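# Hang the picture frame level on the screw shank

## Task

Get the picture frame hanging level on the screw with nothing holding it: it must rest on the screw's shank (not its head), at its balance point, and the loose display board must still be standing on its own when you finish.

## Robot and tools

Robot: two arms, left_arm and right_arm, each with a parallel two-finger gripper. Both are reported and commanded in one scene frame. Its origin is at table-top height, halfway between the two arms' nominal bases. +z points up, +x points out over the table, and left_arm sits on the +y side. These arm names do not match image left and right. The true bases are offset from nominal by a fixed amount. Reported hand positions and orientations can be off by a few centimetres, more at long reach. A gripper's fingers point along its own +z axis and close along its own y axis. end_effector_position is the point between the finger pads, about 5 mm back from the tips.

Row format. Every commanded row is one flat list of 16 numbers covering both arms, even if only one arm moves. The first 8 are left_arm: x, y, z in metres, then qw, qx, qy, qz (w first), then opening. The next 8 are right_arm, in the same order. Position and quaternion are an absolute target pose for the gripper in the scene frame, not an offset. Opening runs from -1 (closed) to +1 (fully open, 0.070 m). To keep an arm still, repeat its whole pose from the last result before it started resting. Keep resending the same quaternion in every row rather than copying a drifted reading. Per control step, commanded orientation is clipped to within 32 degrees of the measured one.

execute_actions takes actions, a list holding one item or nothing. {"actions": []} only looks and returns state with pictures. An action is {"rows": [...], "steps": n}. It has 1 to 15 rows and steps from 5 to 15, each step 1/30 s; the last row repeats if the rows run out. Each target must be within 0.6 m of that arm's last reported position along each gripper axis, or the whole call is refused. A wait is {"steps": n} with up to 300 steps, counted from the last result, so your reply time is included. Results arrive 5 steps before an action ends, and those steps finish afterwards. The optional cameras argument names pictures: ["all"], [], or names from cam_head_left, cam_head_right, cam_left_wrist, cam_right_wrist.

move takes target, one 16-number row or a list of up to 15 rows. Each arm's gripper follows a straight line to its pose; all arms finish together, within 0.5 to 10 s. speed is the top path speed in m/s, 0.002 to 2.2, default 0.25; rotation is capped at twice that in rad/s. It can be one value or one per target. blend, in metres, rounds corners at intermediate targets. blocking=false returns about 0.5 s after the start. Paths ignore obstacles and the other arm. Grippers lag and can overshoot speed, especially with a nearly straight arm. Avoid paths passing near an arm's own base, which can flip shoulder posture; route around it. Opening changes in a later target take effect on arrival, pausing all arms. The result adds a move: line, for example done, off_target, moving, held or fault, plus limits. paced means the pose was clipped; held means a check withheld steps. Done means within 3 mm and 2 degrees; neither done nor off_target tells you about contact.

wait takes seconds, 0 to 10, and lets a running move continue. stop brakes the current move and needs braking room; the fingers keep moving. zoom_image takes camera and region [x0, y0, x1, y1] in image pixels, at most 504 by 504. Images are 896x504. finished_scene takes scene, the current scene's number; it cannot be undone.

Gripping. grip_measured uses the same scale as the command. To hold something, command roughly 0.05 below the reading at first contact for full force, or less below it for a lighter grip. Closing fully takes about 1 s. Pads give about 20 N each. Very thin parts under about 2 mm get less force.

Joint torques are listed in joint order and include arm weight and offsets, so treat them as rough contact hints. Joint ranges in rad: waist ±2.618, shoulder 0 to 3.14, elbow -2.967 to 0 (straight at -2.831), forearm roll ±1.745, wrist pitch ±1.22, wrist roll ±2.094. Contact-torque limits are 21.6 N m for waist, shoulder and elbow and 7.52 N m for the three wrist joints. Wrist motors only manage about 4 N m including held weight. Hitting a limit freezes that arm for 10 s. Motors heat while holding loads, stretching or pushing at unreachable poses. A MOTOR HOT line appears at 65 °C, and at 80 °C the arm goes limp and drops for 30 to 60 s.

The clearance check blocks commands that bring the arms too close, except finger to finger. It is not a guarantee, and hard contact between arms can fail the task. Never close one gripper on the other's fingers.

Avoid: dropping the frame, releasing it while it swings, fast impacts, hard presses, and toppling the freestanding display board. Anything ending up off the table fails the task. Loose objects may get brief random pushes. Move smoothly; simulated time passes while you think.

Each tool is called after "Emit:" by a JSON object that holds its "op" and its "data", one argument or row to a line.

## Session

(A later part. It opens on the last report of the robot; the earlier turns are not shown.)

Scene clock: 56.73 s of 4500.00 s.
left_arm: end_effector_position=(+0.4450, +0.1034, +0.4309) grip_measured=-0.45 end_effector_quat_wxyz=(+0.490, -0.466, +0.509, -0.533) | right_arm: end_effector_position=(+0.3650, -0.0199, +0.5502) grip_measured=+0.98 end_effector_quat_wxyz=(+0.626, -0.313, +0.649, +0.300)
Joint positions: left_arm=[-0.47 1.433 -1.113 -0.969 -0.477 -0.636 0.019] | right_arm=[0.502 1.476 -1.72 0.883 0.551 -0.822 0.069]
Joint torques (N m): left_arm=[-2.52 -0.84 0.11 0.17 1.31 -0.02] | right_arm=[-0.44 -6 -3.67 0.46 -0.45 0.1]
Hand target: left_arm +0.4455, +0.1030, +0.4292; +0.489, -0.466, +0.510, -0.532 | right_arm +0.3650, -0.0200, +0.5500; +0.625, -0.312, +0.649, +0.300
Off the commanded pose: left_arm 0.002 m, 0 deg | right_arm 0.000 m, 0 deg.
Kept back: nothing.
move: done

Emit:
{"op": "move", "data": {
  "target": [
    [0.4455,0.1032,0.4330,0.4893,-0.4659,0.5105,-0.5320,-0.52,0.365,-0.02,0.55,0.6245,-0.312,0.6485,0.2994,0.98],
    [0.4455,0.1050,0.4330,0.4893,-0.4659,0.5105,-0.5320,-0.52,0.365,-0.02,0.55,0.6245,-0.312,0.6485,0.2994,0.98]
  ],
  "speed": 0.02
}}

Emit:
{"op": "move", "data": {
  "target": [0.4455,0.1050,0.4318,0.4893,-0.4659,0.5105,-0.5320,-0.52,0.365,-0.02,0.55,0.6245,-0.312,0.6485,0.2994,0.98],
  "speed": 0.02
}}

Emit:
{"op": "move", "data": {
  "target": [0.4455,0.1050,0.4307,0.4893,-0.4659,0.5105,-0.5320,-0.52,0.365,-0.02,0.55,0.6245,-0.312,0.6485,0.2994,0.98],
  "speed": 0.02
}}

Scene clock: 57.80 s of 4500.00 s.
left_arm: end_effector_position=(+0.4459, +0.1037, +0.4309) grip_measured=-0.45 end_effector_quat_wxyz=(+0.487, -0.466, +0.513, -0.531) | right_arm: end_effector_position=(+0.3650, -0.0199, +0.5502) grip_measured=+0.98 end_effector_quat_wxyz=(+0.626, -0.313, +0.649, +0.300)
Joint positions: left_arm=[-0.464 1.433 -1.121 -0.985 -0.459 -0.616 0.019] | right_arm=[0.502 1.476 -1.72 0.883 0.551 -0.822 0.069]
Joint torques (N m): left_arm=[-1.75 -3.07 -3.14 0.81 0.29 -0.11] | right_arm=[-0.45 -5.99 -3.68 0.46 -0.45 0.07]
Hand target: left_arm +0.4455, +0.1050, +0.4330; +0.489, -0.466, +0.510, -0.532 | right_arm +0.3650, -0.0200, +0.5500; +0.625, -0.312, +0.649, +0.300
Off the commanded pose: left_arm 0.003 m, 0 deg | right_arm 0.000 m, 0 deg.
Kept back: nothing.
move: done

Scene clock: 58.50 s of 4500.00 s.
left_arm: end_effector_position=(+0.4458, +0.1039, +0.4309) grip_measured=-0.45 end_effector_quat_wxyz=(+0.488, -0.465, +0.512, -0.532) | right_arm: end_effector_position=(+0.3650, -0.0199, +0.5502) grip_measured=+0.98 end_effector_quat_wxyz=(+0.626, -0.313, +0.649, +0.300)
Joint positions: left_arm=[-0.464 1.433 -1.118 -0.976 -0.463 -0.626 0.019] | right_arm=[0.502 1.476 -1.72 0.883 0.551 -0.822 0.069]
Joint torques (N m): left_arm=[0.03 -5.43 -2.62 0.39 -0.98 -0.1] | right_arm=[-0.43 -5.99 -3.75 0.45 -0.45 0.05]
Hand target: left_arm +0.4455, +0.1050, +0.4318; +0.489, -0.466, +0.510, -0.532 | right_arm +0.3650, -0.0200, +0.5500; +0.625, -0.312, +0.649, +0.300
Off the commanded pose: left_arm 0.001 m, 0 deg | right_arm 0.000 m, 0 deg.
Kept back: nothing.
move: done

Scene clock: 59.20 s of 4500.00 s.
left_arm: end_effector_position=(+0.4458, +0.1047, +0.4301) grip_measured=-0.45 end_effector_quat_wxyz=(+0.489, -0.466, +0.511, -0.532) | right_arm: end_effector_position=(+0.3650, -0.0199, +0.5502) grip_measured=+0.98 end_effector_quat_wxyz=(+0.626, -0.313, +0.649, +0.300)
Joint positions: left_arm=[-0.463 1.433 -1.114 -0.97 -0.467 -0.633 0.019] | right_arm=[0.502 1.476 -1.72 0.883 0.551 -0.822 0.069]
Joint torques (N m): left_arm=[0.25 -6.28 -2.97 0.58 -0.88 -0.08] | right_arm=[-0.41 -5.95 -3.68 0.45 -0.46 0.04]
Hand target: left_arm +0.4455, +0.1050, +0.4307; +0.489, -0.466, +0.510, -0.532 | right_arm +0.3650, -0.0200, +0.5500; +0.625, -0.312, +0.649, +0.300
Off the commanded pose: left_arm 0.001 m, 0 deg | right_arm 0.000 m, 0 deg.
Kept back: nothing.
move: done

Emit:
{"op": "move", "data": {
  "target": [0.4455,0.1050,0.4297,0.4893,-0.4659,0.5105,-0.5320,-0.52,0.365,-0.02,0.55,0.6245,-0.312,0.6485,0.2994,0.98],
  "speed": 0.02
}}

Emit:
{"op": "move", "data": {
  "target": [0.4455,0.1050,0.4287,0.4893,-0.4659,0.5105,-0.5320,-0.52,0.365,-0.02,0.55,0.6245,-0.312,0.6485,0.2994,0.98],
  "speed": 0.02
}}

Emit:
{"op": "zoom_image", "data": {
  "camera": "cam_right_wrist",
  "region": [340, 180, 550, 360]
}}

Scene clock: 60.20 s of 4500.00 s.
left_arm: end_effector_position=(+0.4455, +0.1049, +0.4297) grip_measured=-0.45 end_effector_quat_wxyz=(+0.489, -0.466, +0.511, -0.532) | right_arm: end_effector_position=(+0.3650, -0.0199, +0.5502) grip_measured=+0.98 end_effector_quat_wxyz=(+0.626, -0.313, +0.649, +0.300)
Joint positions: left_arm=[-0.463 1.432 -1.11 -0.963 -0.47 -0.641 0.019] | right_arm=[0.502 1.476 -1.72 0.883 0.551 -0.822 0.069]
Joint torques (N m): left_arm=[-0.1 -6.42 -2.77 0.54 -0.91 -0.07] | right_arm=[-0.42 -5.92 -3.73 0.45 -0.45 0]
Hand target: left_arm +0.4455, +0.1050, +0.4297; +0.489, -0.466, +0.510, -0.532 | right_arm +0.3650, -0.0200, +0.5500; +0.625, -0.312, +0.649, +0.300
Off the commanded pose: left_arm 0.000 m, 0 deg | right_arm 0.000 m, 0 deg.
Kept back: nothing.
move: done

Scene clock: 60.90 s of 4500.00 s.
left_arm: end_effector_position=(+0.4454, +0.1050, +0.4294) grip_measured=-0.45 end_effector_quat_wxyz=(+0.490, -0.465, +0.510, -0.532) | right_arm: end_effector_position=(+0.3650, -0.0199, +0.5502) grip_measured=+0.98 end_effector_quat_wxyz=(+0.626, -0.313, +0.649, +0.300)
Joint positions: left_arm=[-0.463 1.432 -1.108 -0.956 -0.473 -0.648 0.019] | right_arm=[0.502 1.476 -1.72 0.883 0.551 -0.822 0.069]
Joint torques (N m): left_arm=[-0.56 -5.68 -1.43 0.19 -0.6 -0.04] | right_arm=[-0.44 -5.96 -3.75 0.45 -0.46 -0.03]
Hand target: left_arm +0.4455, +0.1050, +0.4287; +0.489, -0.466, +0.510, -0.532 | right_arm +0.3650, -0.0200, +0.5500; +0.625, -0.312, +0.649, +0.300
Off the commanded pose: left_arm 0.001 m, 0 deg | right_arm 0.000 m, 0 deg.
Kept back: nothing.
move: done

Scaled by 2.400 from the camera's 896x504 image, which has a finer 1280x720 frame.
This view is cut from an older image: the scene may have changed since it was taken.

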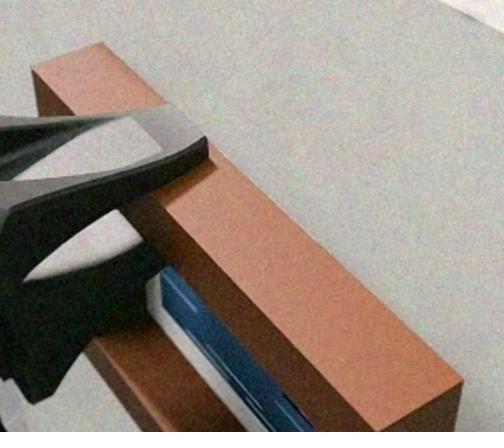

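Emit:
{"op": "move", "data": {
  "target": [0.4455,0.1050,0.4291,0.4893,-0.4659,0.5105,-0.5320,-0.44,0.365,-0.02,0.55,0.6245,-0.312,0.6485,0.2994,0.98],
  "speed": 0.02,
  "cameras": ["cam_left_wrist"]
}}

Emit:
{"op": "move", "data": {
  "target": [0.4455,0.1050,0.4291,0.4893,-0.4659,0.5105,-0.5320,-0.36,0.365,-0.02,0.55,0.6245,-0.312,0.6485,0.2994,0.98],
  "speed": 0.02,
  "cameras": ["cam_left_wrist","cam_right_wrist"]
}}

Scene clock: 61.97 s of 4500.00 s.
left_arm: end_effector_position=(+0.4454, +0.1050, +0.4285) grip_measured=-0.44 end_effector_quat_wxyz=(+0.489, -0.466, +0.511, -0.532) | right_arm: end_effector_position=(+0.3650, -0.0199, +0.5502) grip_measured=+0.98 end_effector_quat_wxyz=(+0.626, -0.313, +0.649, +0.300)
Joint positions: left_arm=[-0.463 1.432 -1.106 -0.959 -0.472 -0.646 0.02] | right_arm=[0.502 1.476 -1.72 0.883 0.551 -0.822 0.069]
Joint torques (N m): left_arm=[0.23 -3.92 -3.31 0.26 -0.24 0.12] | right_arm=[-0.43 -5.94 -3.71 0.45 -0.47 -0.05]
Hand target: left_arm +0.4455, +0.1050, +0.4291; +0.489, -0.466, +0.510, -0.532 | right_arm +0.3650, -0.0200, +0.5500; +0.625, -0.312, +0.649, +0.300
Off the commanded pose: left_arm 0.001 m, 0 deg | right_arm 0.000 m, 0 deg.
Kept back: nothing.
move: done
camera_calibration:
cam_left_wrist: T_world_to_cam=[[-0.0215399, -0.0133235, 0.999679, -0.413765], [-0.629652, -0.776509, -0.0239161, 0.37288], [0.776579, -0.629965, 0.00833681, -0.161607], [0, 0, 0, 1]] pos_world=[0.351373, 0.182226, 0.423898]
Images, in order (width x height): cam_left_wrist 896x504.

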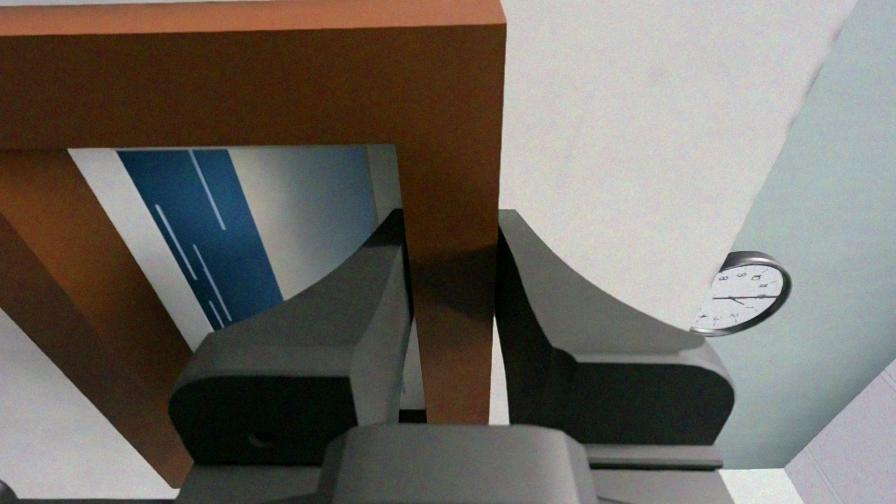

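Scene clock: 62.47 s of 4500.00 s.
left_arm: end_effector_position=(+0.4454, +0.1049, +0.4288) grip_measured=-0.36 end_effector_quat_wxyz=(+0.489, -0.466, +0.511, -0.532) | right_arm: end_effector_position=(+0.3650, -0.0199, +0.5502) grip_measured=+0.98 end_effector_quat_wxyz=(+0.626, -0.313, +0.649, +0.300)
Joint positions: left_arm=[-0.463 1.432 -1.107 -0.959 -0.471 -0.645 0.022] | right_arm=[0.502 1.476 -1.72 0.883 0.551 -0.822 0.069]
Joint torques (N m): left_arm=[0.31 -5.01 -4.26 0.54 -1.09 0.01] | right_arm=[-0.46 -5.94 -3.72 0.44 -0.46 -0.07]
Hand target: left_arm +0.4455, +0.1050, +0.4291; +0.489, -0.466, +0.510, -0.532 | right_arm +0.3650, -0.0200, +0.5500; +0.625, -0.312, +0.649, +0.300
Off the commanded pose: left_arm 0.000 m, 0 deg | right_arm 0.000 m, 0 deg.
Kept back: nothing.
move: done
camera_calibration:
cam_left_wrist: T_world_to_cam=[[-0.0219973, -0.0138474, 0.999662, -0.413803], [-0.630186, -0.776054, -0.0246171, 0.373212], [0.776132, -0.630515, 0.00834461, -0.161418], [0, 0, 0, 1]] pos_world=[0.351372, 0.182126, 0.424198]
cam_right_wrist: T_world_to_cam=[[0.772922, -0.633485, -0.035879, -0.274254], [-0.427026, -0.477529, -0.767864, 0.56259], [0.469297, 0.608821, -0.639607, 0.311086], [0, 0, 0, 1]] pos_world=[0.306226, -0.0944781, 0.621126]
Images, in order (width x height): cam_left_wrist 896x504, cam_right_wrist 896x504.

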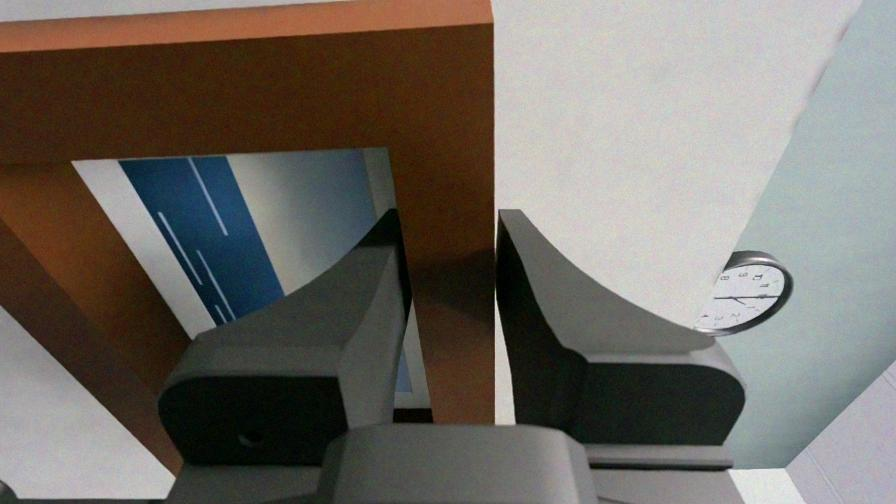

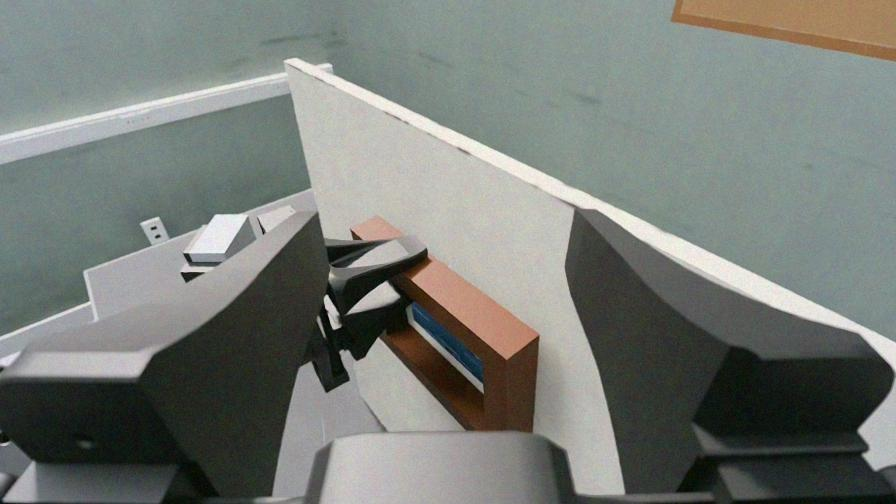

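Emit:
{"op": "move", "data": {
  "target": [0.4455,0.1050,0.4291,0.4893,-0.4659,0.5105,-0.5320,-0.2,0.365,-0.02,0.55,0.6245,-0.312,0.6485,0.2994,0.98],
  "speed": 0.02,
  "cameras": ["cam_left_wrist"]
}}

Emit:
{"op": "move", "data": {
  "target": [0.4455,0.1050,0.4291,0.4893,-0.4659,0.5105,-0.5320,0.0,0.365,-0.02,0.55,0.6245,-0.312,0.6485,0.2994,0.98],
  "speed": 0.02,
  "cameras": ["cam_left_wrist","cam_head_left","cam_head_right"]
}}

Scene clock: 63.37 s of 4500.00 s.
left_arm: end_effector_position=(+0.4455, +0.1050, +0.4294) grip_measured=-0.20 end_effector_quat_wxyz=(+0.490, -0.466, +0.510, -0.532) | right_arm: end_effector_position=(+0.3650, -0.0199, +0.5502) grip_measured=+0.98 end_effector_quat_wxyz=(+0.626, -0.313, +0.649, +0.300)
Joint positions: left_arm=[-0.463 1.432 -1.108 -0.959 -0.472 -0.645 0.028] | right_arm=[0.502 1.476 -1.72 0.883 0.551 -0.822 0.069]
Joint torques (N m): left_arm=[0.76 -5.88 -3.06 0.27 -0.74 -0.1] | right_arm=[-0.44 -5.92 -3.73 0.45 -0.47 -0.1]
Hand target: left_arm +0.4455, +0.1050, +0.4291; +0.489, -0.466, +0.510, -0.532 | right_arm +0.3650, -0.0200, +0.5500; +0.625, -0.312, +0.649, +0.300
Off the commanded pose: left_arm 0.000 m, 0 deg | right_arm 0.000 m, 0 deg.
Kept back: nothing.
move: done
camera_calibration:
cam_left_wrist: T_world_to_cam=[[-0.0234606, -0.0132871, 0.999636, -0.413779], [-0.629585, -0.776526, -0.0250974, 0.373378], [0.776578, -0.629945, 0.00985241, -0.16226], [0, 0, 0, 1]] pos_world=[0.351373, 0.182226, 0.424598]
Images, in order (width x height): cam_left_wrist 896x504.

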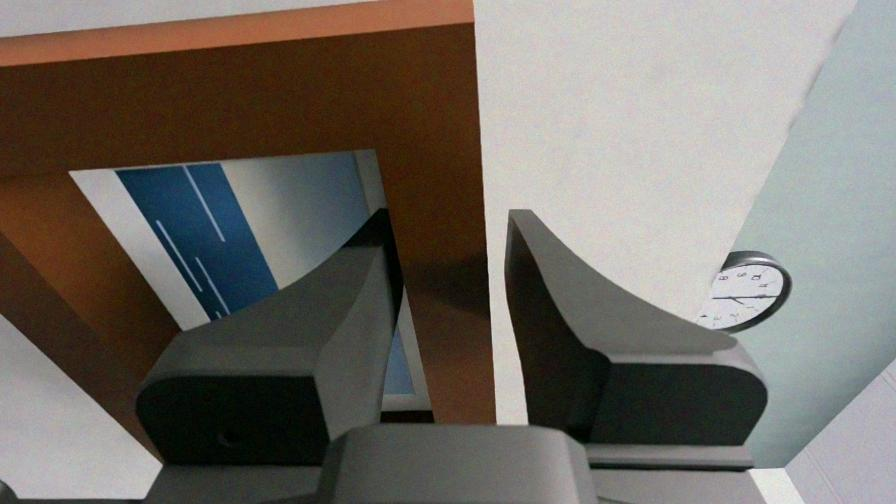

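Scene clock: 63.87 s of 4500.00 s.
left_arm: end_effector_position=(+0.4455, +0.1050, +0.4294) grip_measured=+0.00 end_effector_quat_wxyz=(+0.490, -0.466, +0.510, -0.532) | right_arm: end_effector_position=(+0.3650, -0.0199, +0.5502) grip_measured=+0.98 end_effector_quat_wxyz=(+0.626, -0.313, +0.649, +0.300)
Joint positions: left_arm=[-0.463 1.432 -1.108 -0.959 -0.472 -0.645 0.035] | right_arm=[0.502 1.476 -1.72 0.883 0.551 -0.822 0.069]
Joint torques (N m): left_arm=[0.46 -6.42 -2.89 0.2 -0.76 -0.11] | right_arm=[-0.41 -5.94 -3.7 0.44 -0.47 -0.11]
Hand target: left_arm +0.4455, +0.1050, +0.4291; +0.489, -0.466, +0.510, -0.532 | right_arm +0.3650, -0.0200, +0.5500; +0.625, -0.312, +0.649, +0.300
Off the commanded pose: left_arm 0.000 m, 0 deg | right_arm 0.000 m, 0 deg.
Kept back: nothing.
move: done
camera_calibration:
cam_left_wrist: T_world_to_cam=[[-0.0234606, -0.0132871, 0.999636, -0.413779], [-0.629585, -0.776526, -0.0250974, 0.373378], [0.776578, -0.629945, 0.00985241, -0.16226], [0, 0, 0, 1]] pos_world=[0.351373, 0.182226, 0.424598]
Images, in order (width x height): cam_head_left 896x504, cam_head_right 896x504, cam_left_wrist 896x504.

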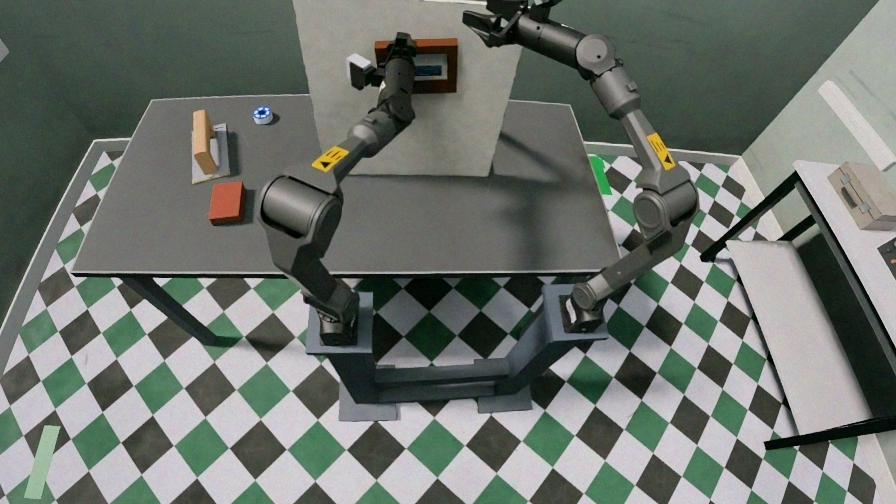

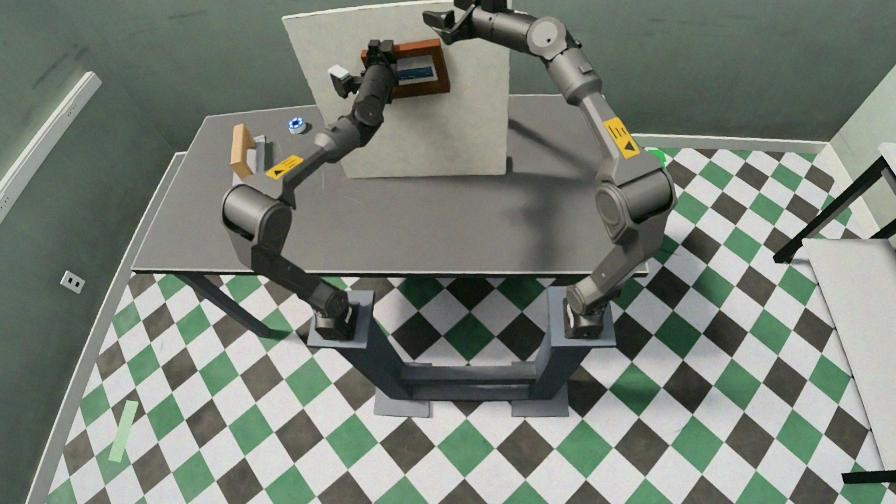

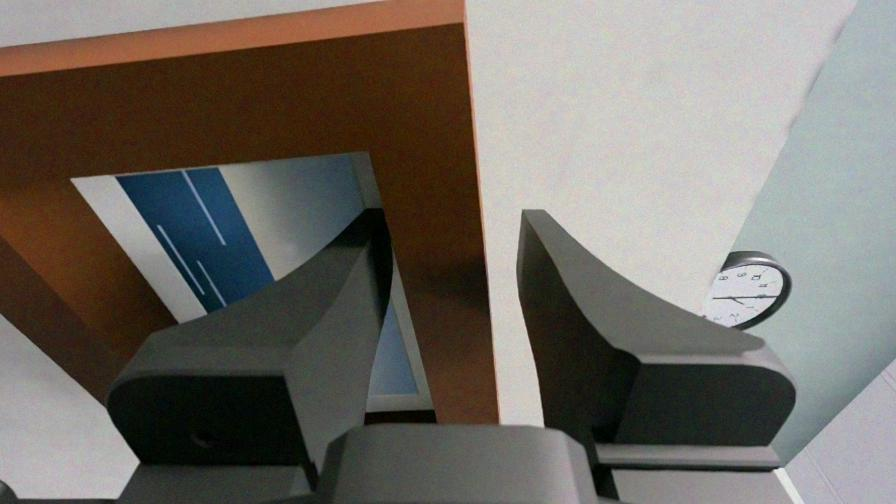

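Emit:
{"op": "move", "data": {
  "target": [0.4455,0.1050,0.4291,0.4893,-0.4659,0.5105,-0.5320,0.25,0.365,-0.02,0.55,0.6245,-0.312,0.6485,0.2994,0.98],
  "speed": 0.02,
  "cameras": ["cam_left_wrist"]
}}

Emit:
{"op": "move", "data": {
  "target": [0.4455,0.1050,0.4291,0.4893,-0.4659,0.5105,-0.5320,0.5,0.365,-0.02,0.55,0.6245,-0.312,0.6485,0.2994,0.98],
  "speed": 0.02,
  "cameras": ["cam_left_wrist","cam_head_left","cam_head_right"]
}}

Emit:
{"op": "zoom_image", "data": {
  "camera": "cam_head_right",
  "region": [340, 10, 490, 120]
}}

Scene clock: 65.80 s of 4500.00 s.
left_arm: end_effector_position=(+0.4455, +0.1050, +0.4294) grip_measured=+0.25 end_effector_quat_wxyz=(+0.490, -0.466, +0.510, -0.532) | right_arm: end_effector_position=(+0.3650, -0.0199, +0.5502) grip_measured=+0.98 end_effector_quat_wxyz=(+0.626, -0.313, +0.649, +0.300)
Joint positions: left_arm=[-0.463 1.432 -1.108 -0.959 -0.472 -0.645 0.044] | right_arm=[0.502 1.476 -1.72 0.883 0.551 -0.822 0.069]
Joint torques (N m): left_arm=[0.42 -6.14 -2.61 0.23 -0.96 -0.12] | right_arm=[-0.39 -5.89 -3.73 0.43 -0.47 -0.1]
Hand target: left_arm +0.4455, +0.1050, +0.4291; +0.489, -0.466, +0.510, -0.532 | right_arm +0.3650, -0.0200, +0.5500; +0.625, -0.312, +0.649, +0.300
Off the commanded pose: left_arm 0.000 m, 0 deg | right_arm 0.000 m, 0 deg.
Kept back: nothing.
move: done
camera_calibration:
cam_left_wrist: T_world_to_cam=[[-0.0234606, -0.0132871, 0.999636, -0.413779], [-0.629585, -0.776526, -0.0250974, 0.373378], [0.776578, -0.629945, 0.00985241, -0.16226], [0, 0, 0, 1]] pos_world=[0.351373, 0.182226, 0.424598]
Images, in order (width x height): cam_left_wrist 896x504.

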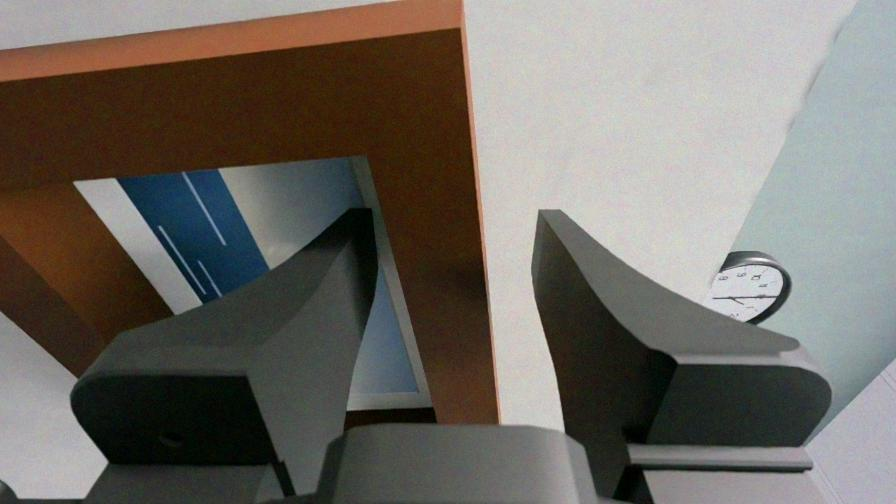

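Scene clock: 66.30 s of 4500.00 s.
left_arm: end_effector_position=(+0.4455, +0.1050, +0.4294) grip_measured=+0.50 end_effector_quat_wxyz=(+0.490, -0.466, +0.510, -0.532) | right_arm: end_effector_position=(+0.3650, -0.0199, +0.5502) grip_measured=+0.98 end_effector_quat_wxyz=(+0.626, -0.313, +0.649, +0.300)
Joint positions: left_arm=[-0.463 1.432 -1.108 -0.959 -0.472 -0.645 0.052] | right_arm=[0.502 1.476 -1.72 0.883 0.551 -0.822 0.069]
Joint torques (N m): left_arm=[0.11 -5.75 -2.73 0.21 -1.02 -0.1] | right_arm=[-0.42 -5.9 -3.76 0.44 -0.47 -0.11]
Hand target: left_arm +0.4455, +0.1050, +0.4291; +0.489, -0.466, +0.510, -0.532 | right_arm +0.3650, -0.0200, +0.5500; +0.625, -0.312, +0.649, +0.300
Off the commanded pose: left_arm 0.000 m, 0 deg | right_arm 0.000 m, 0 deg.
Kept back: nothing.
move: done
camera_calibration:
cam_left_wrist: T_world_to_cam=[[-0.0234606, -0.0132871, 0.999636, -0.413779], [-0.629585, -0.776526, -0.0250974, 0.373378], [0.776578, -0.629945, 0.00985241, -0.16226], [0, 0, 0, 1]] pos_world=[0.351373, 0.182226, 0.424598]
Images, in order (width x height): cam_head_left 896x504, cam_head_right 896x504, cam_left_wrist 896x504.

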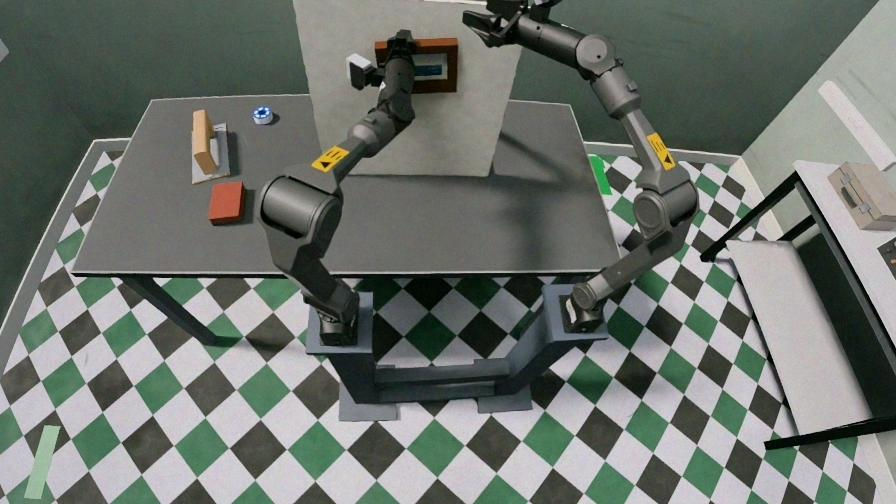

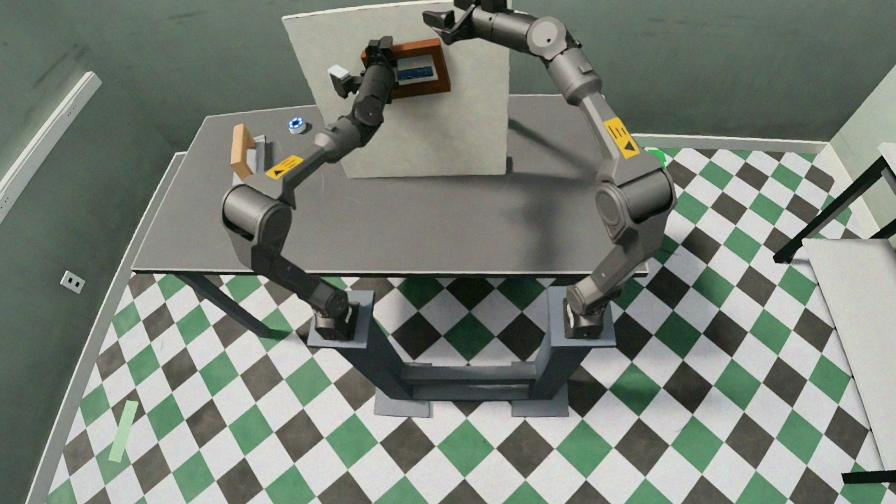

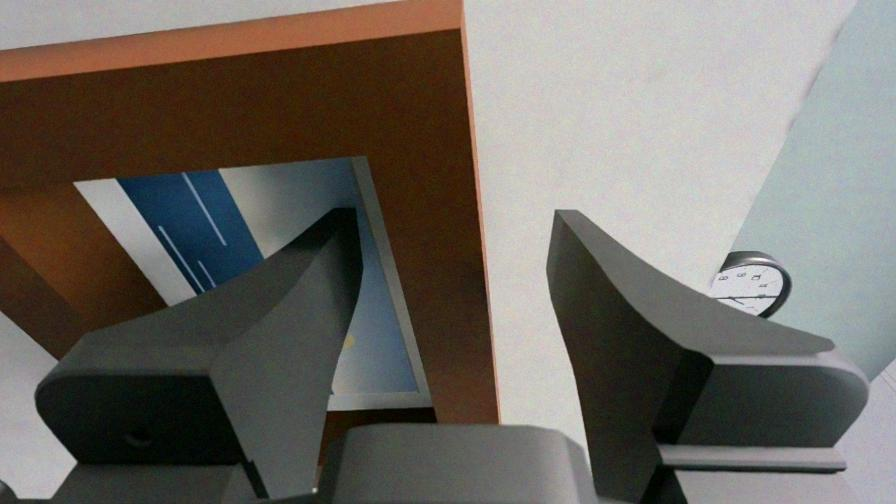

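Scaled by 3.360 from the camera's 896x504 image, which has a finer 1280x720 frame.

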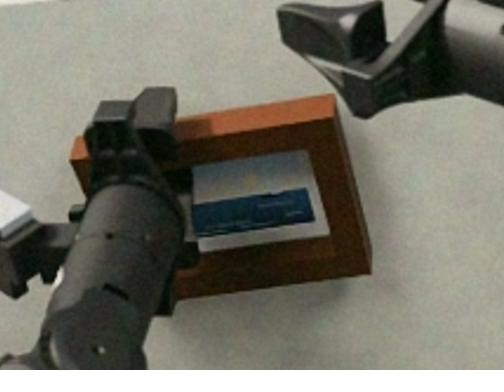

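Emit:
{"op": "move", "data": {
  "target": [
    [0.4425,0.1050,0.4250,0.4617,-0.4908,0.4817,-0.5604,0.5,0.365,-0.02,0.55,0.6245,-0.312,0.6485,0.2994,0.98],
    [0.4425,0.1050,0.4250,0.4617,-0.4908,0.4817,-0.5604,-0.2,0.365,-0.02,0.55,0.6245,-0.312,0.6485,0.2994,0.98]
  ],
  "speed": 0.04,
  "cameras": ["cam_left_wrist","cam_right_wrist"]
}}

Emit:
{"op": "zoom_image", "data": {
  "camera": "cam_left_wrist",
  "region": [300, 120, 600, 400]
}}

Scene clock: 70.00 s of 4500.00 s.
left_arm: end_effector_position=(+0.4426, +0.1049, +0.4248) grip_measured=-0.20 end_effector_quat_wxyz=(+0.461, -0.491, +0.482, -0.560) | right_arm: end_effector_position=(+0.3650, -0.0199, +0.5502) grip_measured=+0.98 end_effector_quat_wxyz=(+0.626, -0.313, +0.649, +0.300)
Joint positions: left_arm=[-0.469 1.427 -1.078 -0.913 -0.496 -0.805 0.028] | right_arm=[0.502 1.476 -1.72 0.883 0.551 -0.822 0.069]
Joint torques (N m): left_arm=[-0.58 -6.4 -2.83 0.38 -0.94 0.07] | right_arm=[-0.41 -5.86 -3.69 0.43 -0.48 -0.1]
Hand target: left_arm +0.4425, +0.1050, +0.4250; +0.462, -0.491, +0.482, -0.560 | right_arm +0.3650, -0.0200, +0.5500; +0.625, -0.312, +0.649, +0.300
Off the commanded pose: left_arm 0.000 m, 0 deg | right_arm 0.000 m, 0 deg.
Kept back: nothing.
move: done
camera_calibration:
cam_left_wrist: T_world_to_cam=[[-0.0216222, 0.0970451, 0.995045, -0.419723], [-0.633906, -0.770968, 0.0614165, 0.335942], [0.773108, -0.629437, 0.0781875, -0.187668], [0, 0, 0, 1]] pos_world=[0.348968, 0.181607, 0.411685]
cam_right_wrist: T_world_to_cam=[[0.772922, -0.633485, -0.035879, -0.274254], [-0.427026, -0.477529, -0.767864, 0.56259], [0.469297, 0.608821, -0.639607, 0.311086], [0, 0, 0, 1]] pos_world=[0.306226, -0.0944781, 0.621126]
Images, in order (width x height): cam_left_wrist 896x504, cam_right_wrist 896x504.

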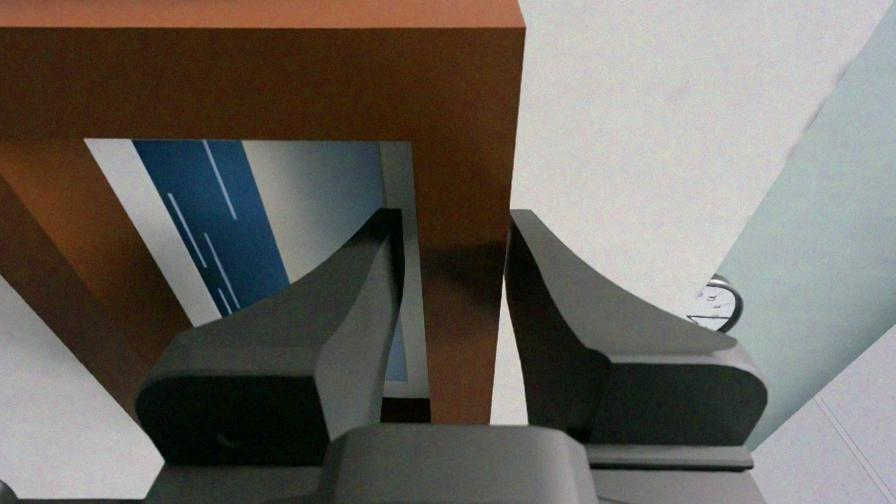

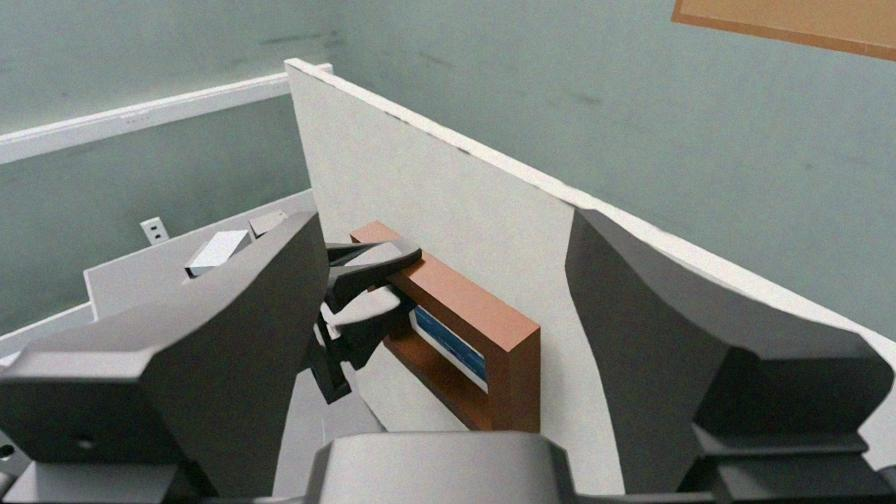

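Scaled by 1.680 from the camera's 896x504 image, which has a finer 1280x720 frame.

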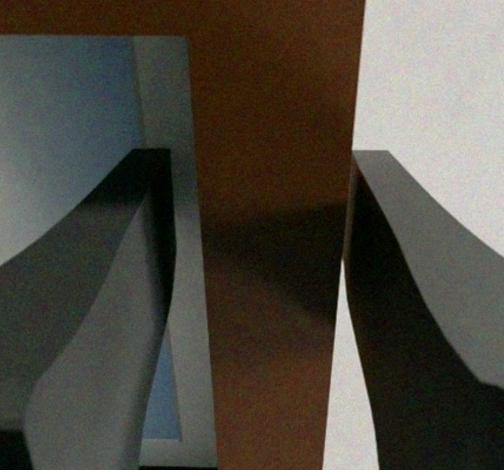

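Emit:
{"op": "move", "data": {
  "target": [
    [0.4425,0.1052,0.4263,0.4617,-0.4908,0.4817,-0.5604,-0.2,0.365,-0.02,0.55,0.6245,-0.312,0.6485,0.2994,0.98],
    [0.4425,0.1052,0.4263,0.4617,-0.4908,0.4817,-0.5604,-0.4,0.365,-0.02,0.55,0.6245,-0.312,0.6485,0.2994,0.98]
  ],
  "speed": 0.04
}}

Emit:
{"op": "move", "data": {
  "target": [0.4425,0.1052,0.4263,0.4617,-0.4908,0.4817,-0.5604,-0.52,0.365,-0.02,0.55,0.6245,-0.312,0.6485,0.2994,0.98],
  "speed": 0.04,
  "cameras": ["cam_left_wrist"]
}}

Scene clock: 71.53 s of 4500.00 s.
left_arm: end_effector_position=(+0.4424, +0.1050, +0.4264) grip_measured=-0.40 end_effector_quat_wxyz=(+0.462, -0.491, +0.482, -0.561) | right_arm: end_effector_position=(+0.3650, -0.0199, +0.5502) grip_measured=+0.98 end_effector_quat_wxyz=(+0.626, -0.313, +0.649, +0.300)
Joint positions: left_arm=[-0.469 1.425 -1.082 -0.92 -0.493 -0.797 0.021] | right_arm=[0.502 1.476 -1.72 0.883 0.551 -0.822 0.069]
Joint torques (N m): left_arm=[0.4 -6.06 -3.68 0.21 -0.72 0.03] | right_arm=[-0.4 -5.8 -3.72 0.42 -0.49 -0.08]
Hand target: left_arm +0.4425, +0.1052, +0.4263; +0.462, -0.491, +0.482, -0.560 | right_arm +0.3650, -0.0200, +0.5500; +0.625, -0.312, +0.649, +0.300
Off the commanded pose: left_arm 0.000 m, 0 deg | right_arm 0.000 m, 0 deg.
Kept back: nothing.
move: done

Scene clock: 72.03 s of 4500.00 s.
left_arm: end_effector_position=(+0.4424, +0.1049, +0.4268) grip_measured=-0.45 end_effector_quat_wxyz=(+0.462, -0.490, +0.481, -0.561) | right_arm: end_effector_position=(+0.3650, -0.0199, +0.5502) grip_measured=+0.98 end_effector_quat_wxyz=(+0.626, -0.313, +0.649, +0.300)
Joint positions: left_arm=[-0.469 1.425 -1.083 -0.92 -0.493 -0.797 0.019] | right_arm=[0.502 1.476 -1.72 0.883 0.551 -0.822 0.069]
Joint torques (N m): left_arm=[0.39 -5.09 -2.23 0.3 -0.64 0.01] | right_arm=[-0.43 -5.84 -3.78 0.42 -0.49 -0.09]
Hand target: left_arm +0.4425, +0.1052, +0.4263; +0.462, -0.491, +0.482, -0.560 | right_arm +0.3650, -0.0200, +0.5500; +0.625, -0.312, +0.649, +0.300
Off the commanded pose: left_arm 0.001 m, 0 deg | right_arm 0.000 m, 0 deg.
Kept back: nothing.
move: done
camera_calibration:
cam_left_wrist: T_world_to_cam=[[-0.023521, 0.0969565, 0.995011, -0.420936], [-0.634029, -0.770968, 0.0601374, 0.336348], [0.772952, -0.629451, 0.0796071, -0.18813], [0, 0, 0, 1]] pos_world=[0.348768, 0.181707, 0.413585]
Images, in order (width x height): cam_left_wrist 896x504.

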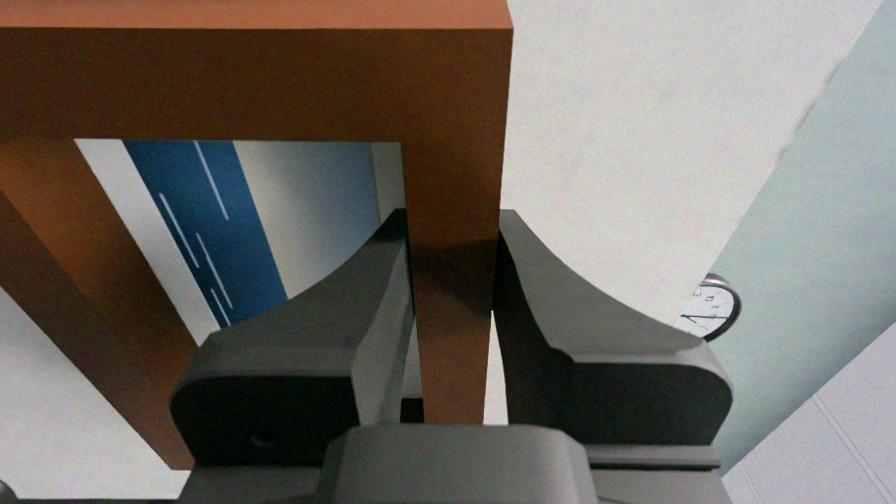

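Emit:
{"op": "move", "data": {
  "target": [
    [0.4425,0.1057,0.4335,0.4617,-0.4908,0.4817,-0.5604,-0.53,0.365,-0.02,0.55,0.6245,-0.312,0.6485,0.2994,0.98],
    [0.4427,0.0996,0.4360,0.4893,-0.4659,0.5105,-0.5320,-0.53,0.365,-0.02,0.55,0.6245,-0.312,0.6485,0.2994,0.98]
  ],
  "speed": 0.04
}}

Emit:
{"op": "move", "data": {
  "target": [0.4427,0.0996,0.4335,0.4893,-0.4659,0.5105,-0.5320,-0.53,0.365,-0.02,0.55,0.6245,-0.312,0.6485,0.2994,0.98],
  "speed": 0.02
}}

Emit:
{"op": "move", "data": {
  "target": [0.4427,0.0996,0.4315,0.4893,-0.4659,0.5105,-0.5320,-0.53,0.365,-0.02,0.55,0.6245,-0.312,0.6485,0.2994,0.98],
  "speed": 0.02
}}

Emit:
{"op": "move", "data": {
  "target": [0.4427,0.0996,0.4300,0.4893,-0.4659,0.5105,-0.5320,-0.53,0.365,-0.02,0.55,0.6245,-0.312,0.6485,0.2994,0.98],
  "speed": 0.02
}}

Scene clock: 74.73 s of 4500.00 s.
left_arm: end_effector_position=(+0.4424, +0.1000, +0.4367) grip_measured=-0.45 end_effector_quat_wxyz=(+0.490, -0.466, +0.510, -0.532) | right_arm: end_effector_position=(+0.3650, -0.0199, +0.5502) grip_measured=+0.98 end_effector_quat_wxyz=(+0.626, -0.313, +0.649, +0.300)
Joint positions: left_arm=[-0.487 1.427 -1.133 -1.035 -0.477 -0.565 0.019] | right_arm=[0.502 1.476 -1.72 0.883 0.551 -0.822 0.069]
Joint torques (N m): left_arm=[-0.55 -3.12 -4.98 0.6 -0.85 -0.18] | right_arm=[-0.41 -5.84 -3.75 0.42 -0.5 -0.07]
Hand target: left_arm +0.4427, +0.0996, +0.4360; +0.489, -0.466, +0.510, -0.532 | right_arm +0.3650, -0.0200, +0.5500; +0.625, -0.312, +0.649, +0.300
Off the commanded pose: left_arm 0.001 m, 0 deg | right_arm 0.000 m, 0 deg.
Kept back: nothing.
move: done

Scene clock: 75.43 s of 4500.00 s.
left_arm: end_effector_position=(+0.4427, +0.0991, +0.4333) grip_measured=-0.45 end_effector_quat_wxyz=(+0.489, -0.466, +0.511, -0.532) | right_arm: end_effector_position=(+0.3650, -0.0199, +0.5502) grip_measured=+0.98 end_effector_quat_wxyz=(+0.626, -0.313, +0.649, +0.300)
Joint positions: left_arm=[-0.488 1.43 -1.124 -1.018 -0.481 -0.584 0.019] | right_arm=[0.502 1.476 -1.72 0.883 0.551 -0.822 0.069]
Joint torques (N m): left_arm=[1.25 -3.72 -3.15 0.36 -1.37 -0.06] | right_arm=[-0.37 -5.82 -3.75 0.42 -0.49 -0.07]
Hand target: left_arm +0.4427, +0.0996, +0.4335; +0.489, -0.466, +0.510, -0.532 | right_arm +0.3650, -0.0200, +0.5500; +0.625, -0.312, +0.649, +0.300
Off the commanded pose: left_arm 0.001 m, 0 deg | right_arm 0.000 m, 0 deg.
Kept back: nothing.
move: done

Scene clock: 76.13 s of 4500.00 s.
left_arm: end_effector_position=(+0.4427, +0.0992, +0.4314) grip_measured=-0.45 end_effector_quat_wxyz=(+0.489, -0.466, +0.511, -0.532) | right_arm: end_effector_position=(+0.3650, -0.0199, +0.5502) grip_measured=+0.98 end_effector_quat_wxyz=(+0.626, -0.313, +0.649, +0.300)
Joint positions: left_arm=[-0.488 1.431 -1.117 -1.005 -0.486 -0.599 0.019] | right_arm=[0.502 1.476 -1.72 0.883 0.551 -0.822 0.069]
Joint torques (N m): left_arm=[2.25 -4.31 -3.45 0.48 -1.43 -0.07] | right_arm=[-0.37 -5.75 -3.74 0.41 -0.51 -0.07]
Hand target: left_arm +0.4427, +0.0996, +0.4315; +0.489, -0.466, +0.510, -0.532 | right_arm +0.3650, -0.0200, +0.5500; +0.625, -0.312, +0.649, +0.300
Off the commanded pose: left_arm 0.000 m, 0 deg | right_arm 0.000 m, 0 deg.
Kept back: nothing.
move: done

Scene clock: 76.83 s of 4500.00 s.
left_arm: end_effector_position=(+0.4425, +0.0992, +0.4309) grip_measured=-0.45 end_effector_quat_wxyz=(+0.489, -0.465, +0.510, -0.533) | right_arm: end_effector_position=(+0.3650, -0.0199, +0.5502) grip_measured=+0.98 end_effector_quat_wxyz=(+0.626, -0.313, +0.649, +0.300)
Joint positions: left_arm=[-0.488 1.431 -1.113 -0.995 -0.488 -0.61 0.019] | right_arm=[0.502 1.476 -1.72 0.883 0.551 -0.822 0.069]
Joint torques (N m): left_arm=[2.04 -4.19 -1.74 0.08 -1.34 -0.04] | right_arm=[-0.39 -5.78 -3.8 0.41 -0.5 -0.07]
Hand target: left_arm +0.4427, +0.0996, +0.4300; +0.489, -0.466, +0.510, -0.532 | right_arm +0.3650, -0.0200, +0.5500; +0.625, -0.312, +0.649, +0.300
Off the commanded pose: left_arm 0.001 m, 0 deg | right_arm 0.000 m, 0 deg.
Kept back: nothing.
move: done

Emit:
{"op": "move", "data": {
  "target": [
    [0.4427,0.0994,0.4325,0.4893,-0.4659,0.5105,-0.5320,-0.53,0.365,-0.02,0.55,0.6245,-0.312,0.6485,0.2994,0.98],
    [0.4427,0.0980,0.4325,0.4893,-0.4659,0.5105,-0.5320,-0.53,0.365,-0.02,0.55,0.6245,-0.312,0.6485,0.2994,0.98]
  ],
  "speed": 0.02
}}

Emit:
{"op": "move", "data": {
  "target": [0.4427,0.0980,0.4305,0.4893,-0.4659,0.5105,-0.5320,-0.53,0.365,-0.02,0.55,0.6245,-0.312,0.6485,0.2994,0.98],
  "speed": 0.02
}}

Emit:
{"op": "move", "data": {
  "target": [0.4427,0.0980,0.4295,0.4893,-0.4659,0.5105,-0.5320,-0.53,0.365,-0.02,0.55,0.6245,-0.312,0.6485,0.2994,0.98],
  "speed": 0.02
}}

Emit:
{"op": "move", "data": {
  "target": [0.4427,0.0980,0.4287,0.4893,-0.4659,0.5105,-0.5320,-0.53,0.365,-0.02,0.55,0.6245,-0.312,0.6485,0.2994,0.98],
  "speed": 0.02
}}

Scene clock: 77.93 s of 4500.00 s.
left_arm: end_effector_position=(+0.4427, +0.0991, +0.4315) grip_measured=-0.45 end_effector_quat_wxyz=(+0.489, -0.467, +0.510, -0.531) | right_arm: end_effector_position=(+0.3650, -0.0199, +0.5502) grip_measured=+0.98 end_effector_quat_wxyz=(+0.626, -0.313, +0.649, +0.300)
Joint positions: left_arm=[-0.491 1.432 -1.12 -1.021 -0.488 -0.586 0.019] | right_arm=[0.502 1.476 -1.72 0.883 0.551 -0.822 0.069]
Joint torques (N m): left_arm=[-0.32 -4.51 -5.44 0.9 -1.18 -0.02] | right_arm=[-0.39 -5.75 -3.76 0.41 -0.51 -0.06]
Hand target: left_arm +0.4427, +0.0980, +0.4325; +0.489, -0.466, +0.510, -0.532 | right_arm +0.3650, -0.0200, +0.5500; +0.625, -0.312, +0.649, +0.300
Off the commanded pose: left_arm 0.002 m, 0 deg | right_arm 0.000 m, 0 deg.
Kept back: nothing.
move: done

Scene clock: 78.63 s of 4500.00 s.
left_arm: end_effector_position=(+0.4427, +0.0981, +0.4313) grip_measured=-0.45 end_effector_quat_wxyz=(+0.490, -0.465, +0.510, -0.532) | right_arm: end_effector_position=(+0.3650, -0.0199, +0.5502) grip_measured=+0.98 end_effector_quat_wxyz=(+0.626, -0.313, +0.649, +0.300)
Joint positions: left_arm=[-0.493 1.434 -1.117 -1.005 -0.493 -0.6 0.019] | right_arm=[0.502 1.476 -1.72 0.883 0.551 -0.822 0.069]
Joint torques (N m): left_arm=[0.14 -4.51 -3.08 0.39 -1.1 -0.07] | right_arm=[-0.36 -5.78 -3.75 0.41 -0.51 -0.06]
Hand target: left_arm +0.4427, +0.0980, +0.4305; +0.489, -0.466, +0.510, -0.532 | right_arm +0.3650, -0.0200, +0.5500; +0.625, -0.312, +0.649, +0.300
Off the commanded pose: left_arm 0.001 m, 0 deg | right_arm 0.000 m, 0 deg.
Kept back: nothing.
move: done

Scene clock: 79.33 s of 4500.00 s.
left_arm: end_effector_position=(+0.4428, +0.0981, +0.4298) grip_measured=-0.45 end_effector_quat_wxyz=(+0.489, -0.466, +0.510, -0.532) | right_arm: end_effector_position=(+0.3650, -0.0199, +0.5502) grip_measured=+0.98 end_effector_quat_wxyz=(+0.626, -0.313, +0.649, +0.300)
Joint positions: left_arm=[-0.493 1.435 -1.113 -1 -0.495 -0.607 0.019] | right_arm=[0.502 1.476 -1.72 0.883 0.551 -0.822 0.069]
Joint torques (N m): left_arm=[0.58 -4.76 -3.07 0.58 -1.08 -0.1] | right_arm=[-0.37 -5.72 -3.79 0.41 -0.51 -0.06]
Hand target: left_arm +0.4427, +0.0980, +0.4295; +0.489, -0.466, +0.510, -0.532 | right_arm +0.3650, -0.0200, +0.5500; +0.625, -0.312, +0.649, +0.300
Off the commanded pose: left_arm 0.000 m, 0 deg | right_arm 0.000 m, 0 deg.
Kept back: nothing.
move: done

Scene clock: 80.03 s of 4500.00 s.
left_arm: end_effector_position=(+0.4427, +0.0981, +0.4293) grip_measured=-0.45 end_effector_quat_wxyz=(+0.490, -0.466, +0.510, -0.532) | right_arm: end_effector_position=(+0.3650, -0.0199, +0.5502) grip_measured=+0.98 end_effector_quat_wxyz=(+0.626, -0.313, +0.649, +0.300)
Joint positions: left_arm=[-0.493 1.435 -1.111 -0.994 -0.497 -0.613 0.019] | right_arm=[0.502 1.476 -1.72 0.883 0.551 -0.822 0.069]
Joint torques (N m): left_arm=[0.47 -4.67 -1.77 0.27 -0.78 -0.1] | right_arm=[-0.38 -5.74 -3.76 0.41 -0.51 -0.05]
Hand target: left_arm +0.4427, +0.0980, +0.4287; +0.489, -0.466, +0.510, -0.532 | right_arm +0.3650, -0.0200, +0.5500; +0.625, -0.312, +0.649, +0.300
Off the commanded pose: left_arm 0.001 m, 0 deg | right_arm 0.000 m, 0 deg.
Kept back: nothing.
move: done

Emit:
{"op": "move", "data": {
  "target": [0.4427,0.0980,0.4290,0.4893,-0.4659,0.5105,-0.5320,-0.44,0.365,-0.02,0.55,0.6245,-0.312,0.6485,0.2994,0.98],
  "speed": 0.02,
  "cameras": ["cam_left_wrist"]
}}

Emit:
{"op": "move", "data": {
  "target": [0.4427,0.0980,0.4290,0.4893,-0.4659,0.5105,-0.5320,-0.36,0.365,-0.02,0.55,0.6245,-0.312,0.6485,0.2994,0.98],
  "speed": 0.02,
  "cameras": ["cam_left_wrist"]
}}

Emit:
{"op": "move", "data": {
  "target": [0.4427,0.0980,0.4290,0.4893,-0.4659,0.5105,-0.5320,-0.15,0.365,-0.02,0.55,0.6245,-0.312,0.6485,0.2994,0.98],
  "speed": 0.02,
  "cameras": ["cam_left_wrist"]
}}

Scene clock: 81.13 s of 4500.00 s.
left_arm: end_effector_position=(+0.4427, +0.0982, +0.4286) grip_measured=-0.44 end_effector_quat_wxyz=(+0.489, -0.466, +0.511, -0.532) | right_arm: end_effector_position=(+0.3650, -0.0199, +0.5502) grip_measured=+0.98 end_effector_quat_wxyz=(+0.626, -0.313, +0.649, +0.300)
Joint positions: left_arm=[-0.493 1.435 -1.109 -0.996 -0.497 -0.611 0.02] | right_arm=[0.502 1.476 -1.72 0.883 0.551 -0.822 0.069]
Joint torques (N m): left_arm=[0.48 -4.54 -2.84 0.05 -0.17 0.08] | right_arm=[-0.41 -5.78 -3.81 0.4 -0.51 -0.04]
Hand target: left_arm +0.4427, +0.0980, +0.4290; +0.489, -0.466, +0.510, -0.532 | right_arm +0.3650, -0.0200, +0.5500; +0.625, -0.312, +0.649, +0.300
Off the commanded pose: left_arm 0.000 m, 0 deg | right_arm 0.000 m, 0 deg.
Kept back: nothing.
move: done
camera_calibration:
cam_left_wrist: T_world_to_cam=[[-0.0223514, -0.0136967, 0.999656, -0.41366], [-0.629181, -0.776866, -0.0247121, 0.365998], [0.776937, -0.629517, 0.00874635, -0.164157], [0, 0, 0, 1]] pos_world=[0.348573, 0.175326, 0.423998]
Images, in order (width x height): cam_left_wrist 896x504.

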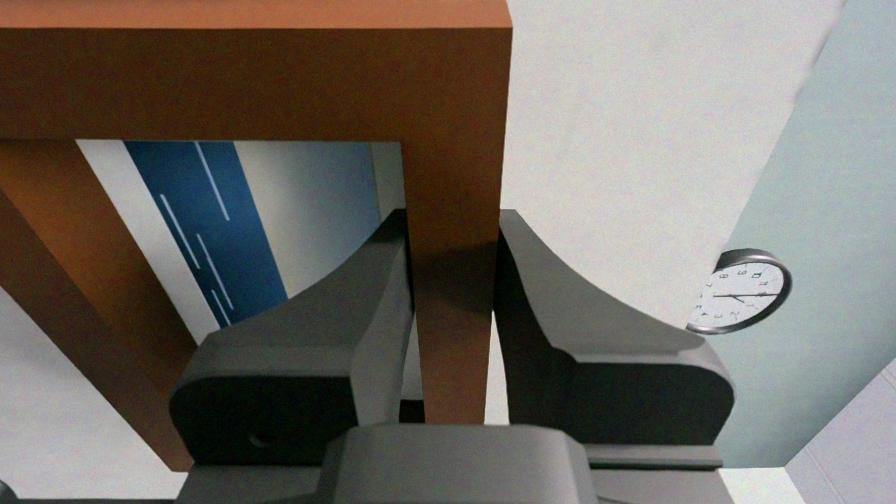

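Scene clock: 81.63 s of 4500.00 s.
left_arm: end_effector_position=(+0.4427, +0.0980, +0.4283) grip_measured=-0.36 end_effector_quat_wxyz=(+0.489, -0.466, +0.511, -0.532) | right_arm: end_effector_position=(+0.3650, -0.0199, +0.5502) grip_measured=+0.98 end_effector_quat_wxyz=(+0.626, -0.313, +0.649, +0.300)
Joint positions: left_arm=[-0.493 1.435 -1.109 -0.997 -0.495 -0.611 0.022] | right_arm=[0.502 1.476 -1.72 0.883 0.551 -0.822 0.069]
Joint torques (N m): left_arm=[0.32 -5.23 -3.79 0.55 -1.02 0.07] | right_arm=[-0.37 -5.76 -3.8 0.4 -0.52 -0.04]
Hand target: left_arm +0.4427, +0.0980, +0.4290; +0.489, -0.466, +0.510, -0.532 | right_arm +0.3650, -0.0200, +0.5500; +0.625, -0.312, +0.649, +0.300
Off the commanded pose: left_arm 0.001 m, 0 deg | right_arm 0.000 m, 0 deg.
Kept back: nothing.
move: done
camera_calibration:
cam_left_wrist: T_world_to_cam=[[-0.0208679, -0.0129678, 0.999698, -0.414122], [-0.630067, -0.776194, -0.0232207, 0.365537], [0.77626, -0.630361, 0.00802699, -0.163607], [0, 0, 0, 1]] pos_world=[0.348672, 0.175225, 0.423798]
Images, in order (width x height): cam_left_wrist 896x504.

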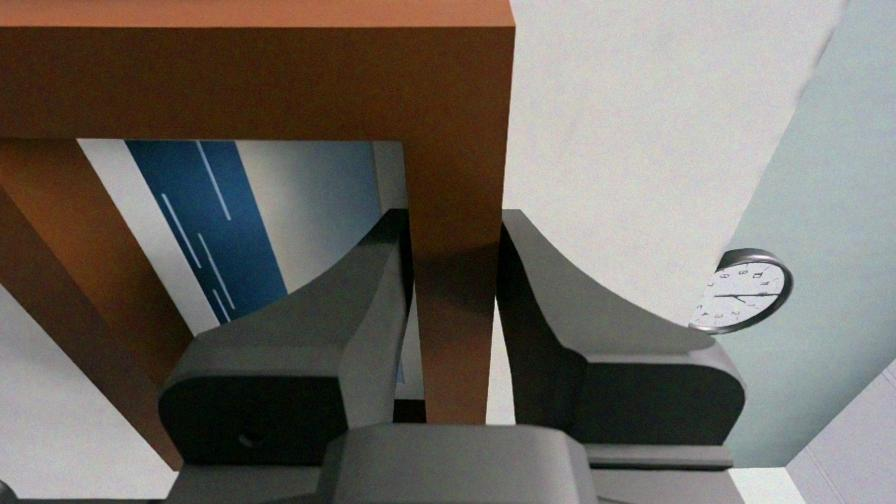

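Scene clock: 82.13 s of 4500.00 s.
left_arm: end_effector_position=(+0.4427, +0.0980, +0.4287) grip_measured=-0.15 end_effector_quat_wxyz=(+0.489, -0.466, +0.511, -0.532) | right_arm: end_effector_position=(+0.3650, -0.0199, +0.5502) grip_measured=+0.98 end_effector_quat_wxyz=(+0.626, -0.313, +0.649, +0.300)
Joint positions: left_arm=[-0.493 1.435 -1.11 -0.997 -0.495 -0.611 0.03] | right_arm=[0.502 1.476 -1.72 0.883 0.551 -0.822 0.069]
Joint torques (N m): left_arm=[0.2 -5.43 -3.85 0.53 -0.97 0.03] | right_arm=[-0.39 -5.7 -3.76 0.41 -0.51 -0.04]
Hand target: left_arm +0.4427, +0.0980, +0.4290; +0.489, -0.466, +0.510, -0.532 | right_arm +0.3650, -0.0200, +0.5500; +0.625, -0.312, +0.649, +0.300
Off the commanded pose: left_arm 0.000 m, 0 deg | right_arm 0.000 m, 0 deg.
Kept back: nothing.
move: done
camera_calibration:
cam_left_wrist: T_world_to_cam=[[-0.0216894, -0.0125435, 0.999686, -0.414205], [-0.630094, -0.776166, -0.0234096, 0.365628], [0.776216, -0.630404, 0.00893102, -0.16397], [0, 0, 0, 1]] pos_world=[0.348672, 0.175225, 0.424099]
Images, in order (width x height): cam_left_wrist 896x504.

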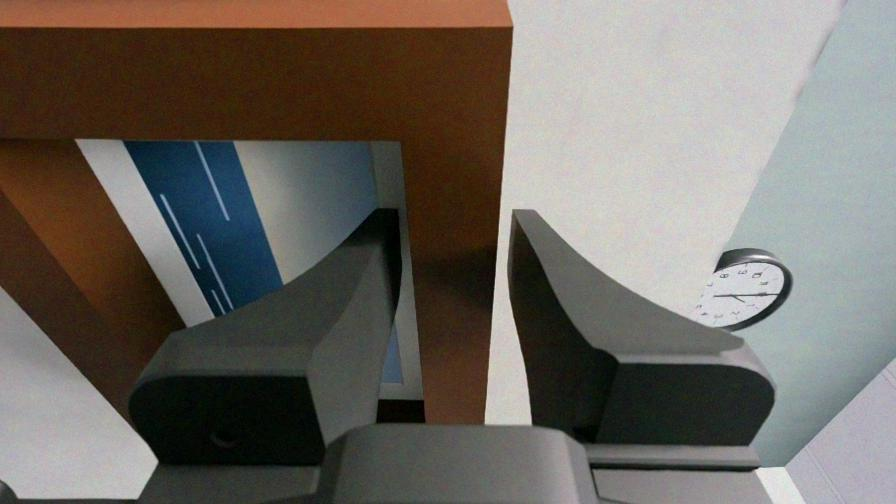

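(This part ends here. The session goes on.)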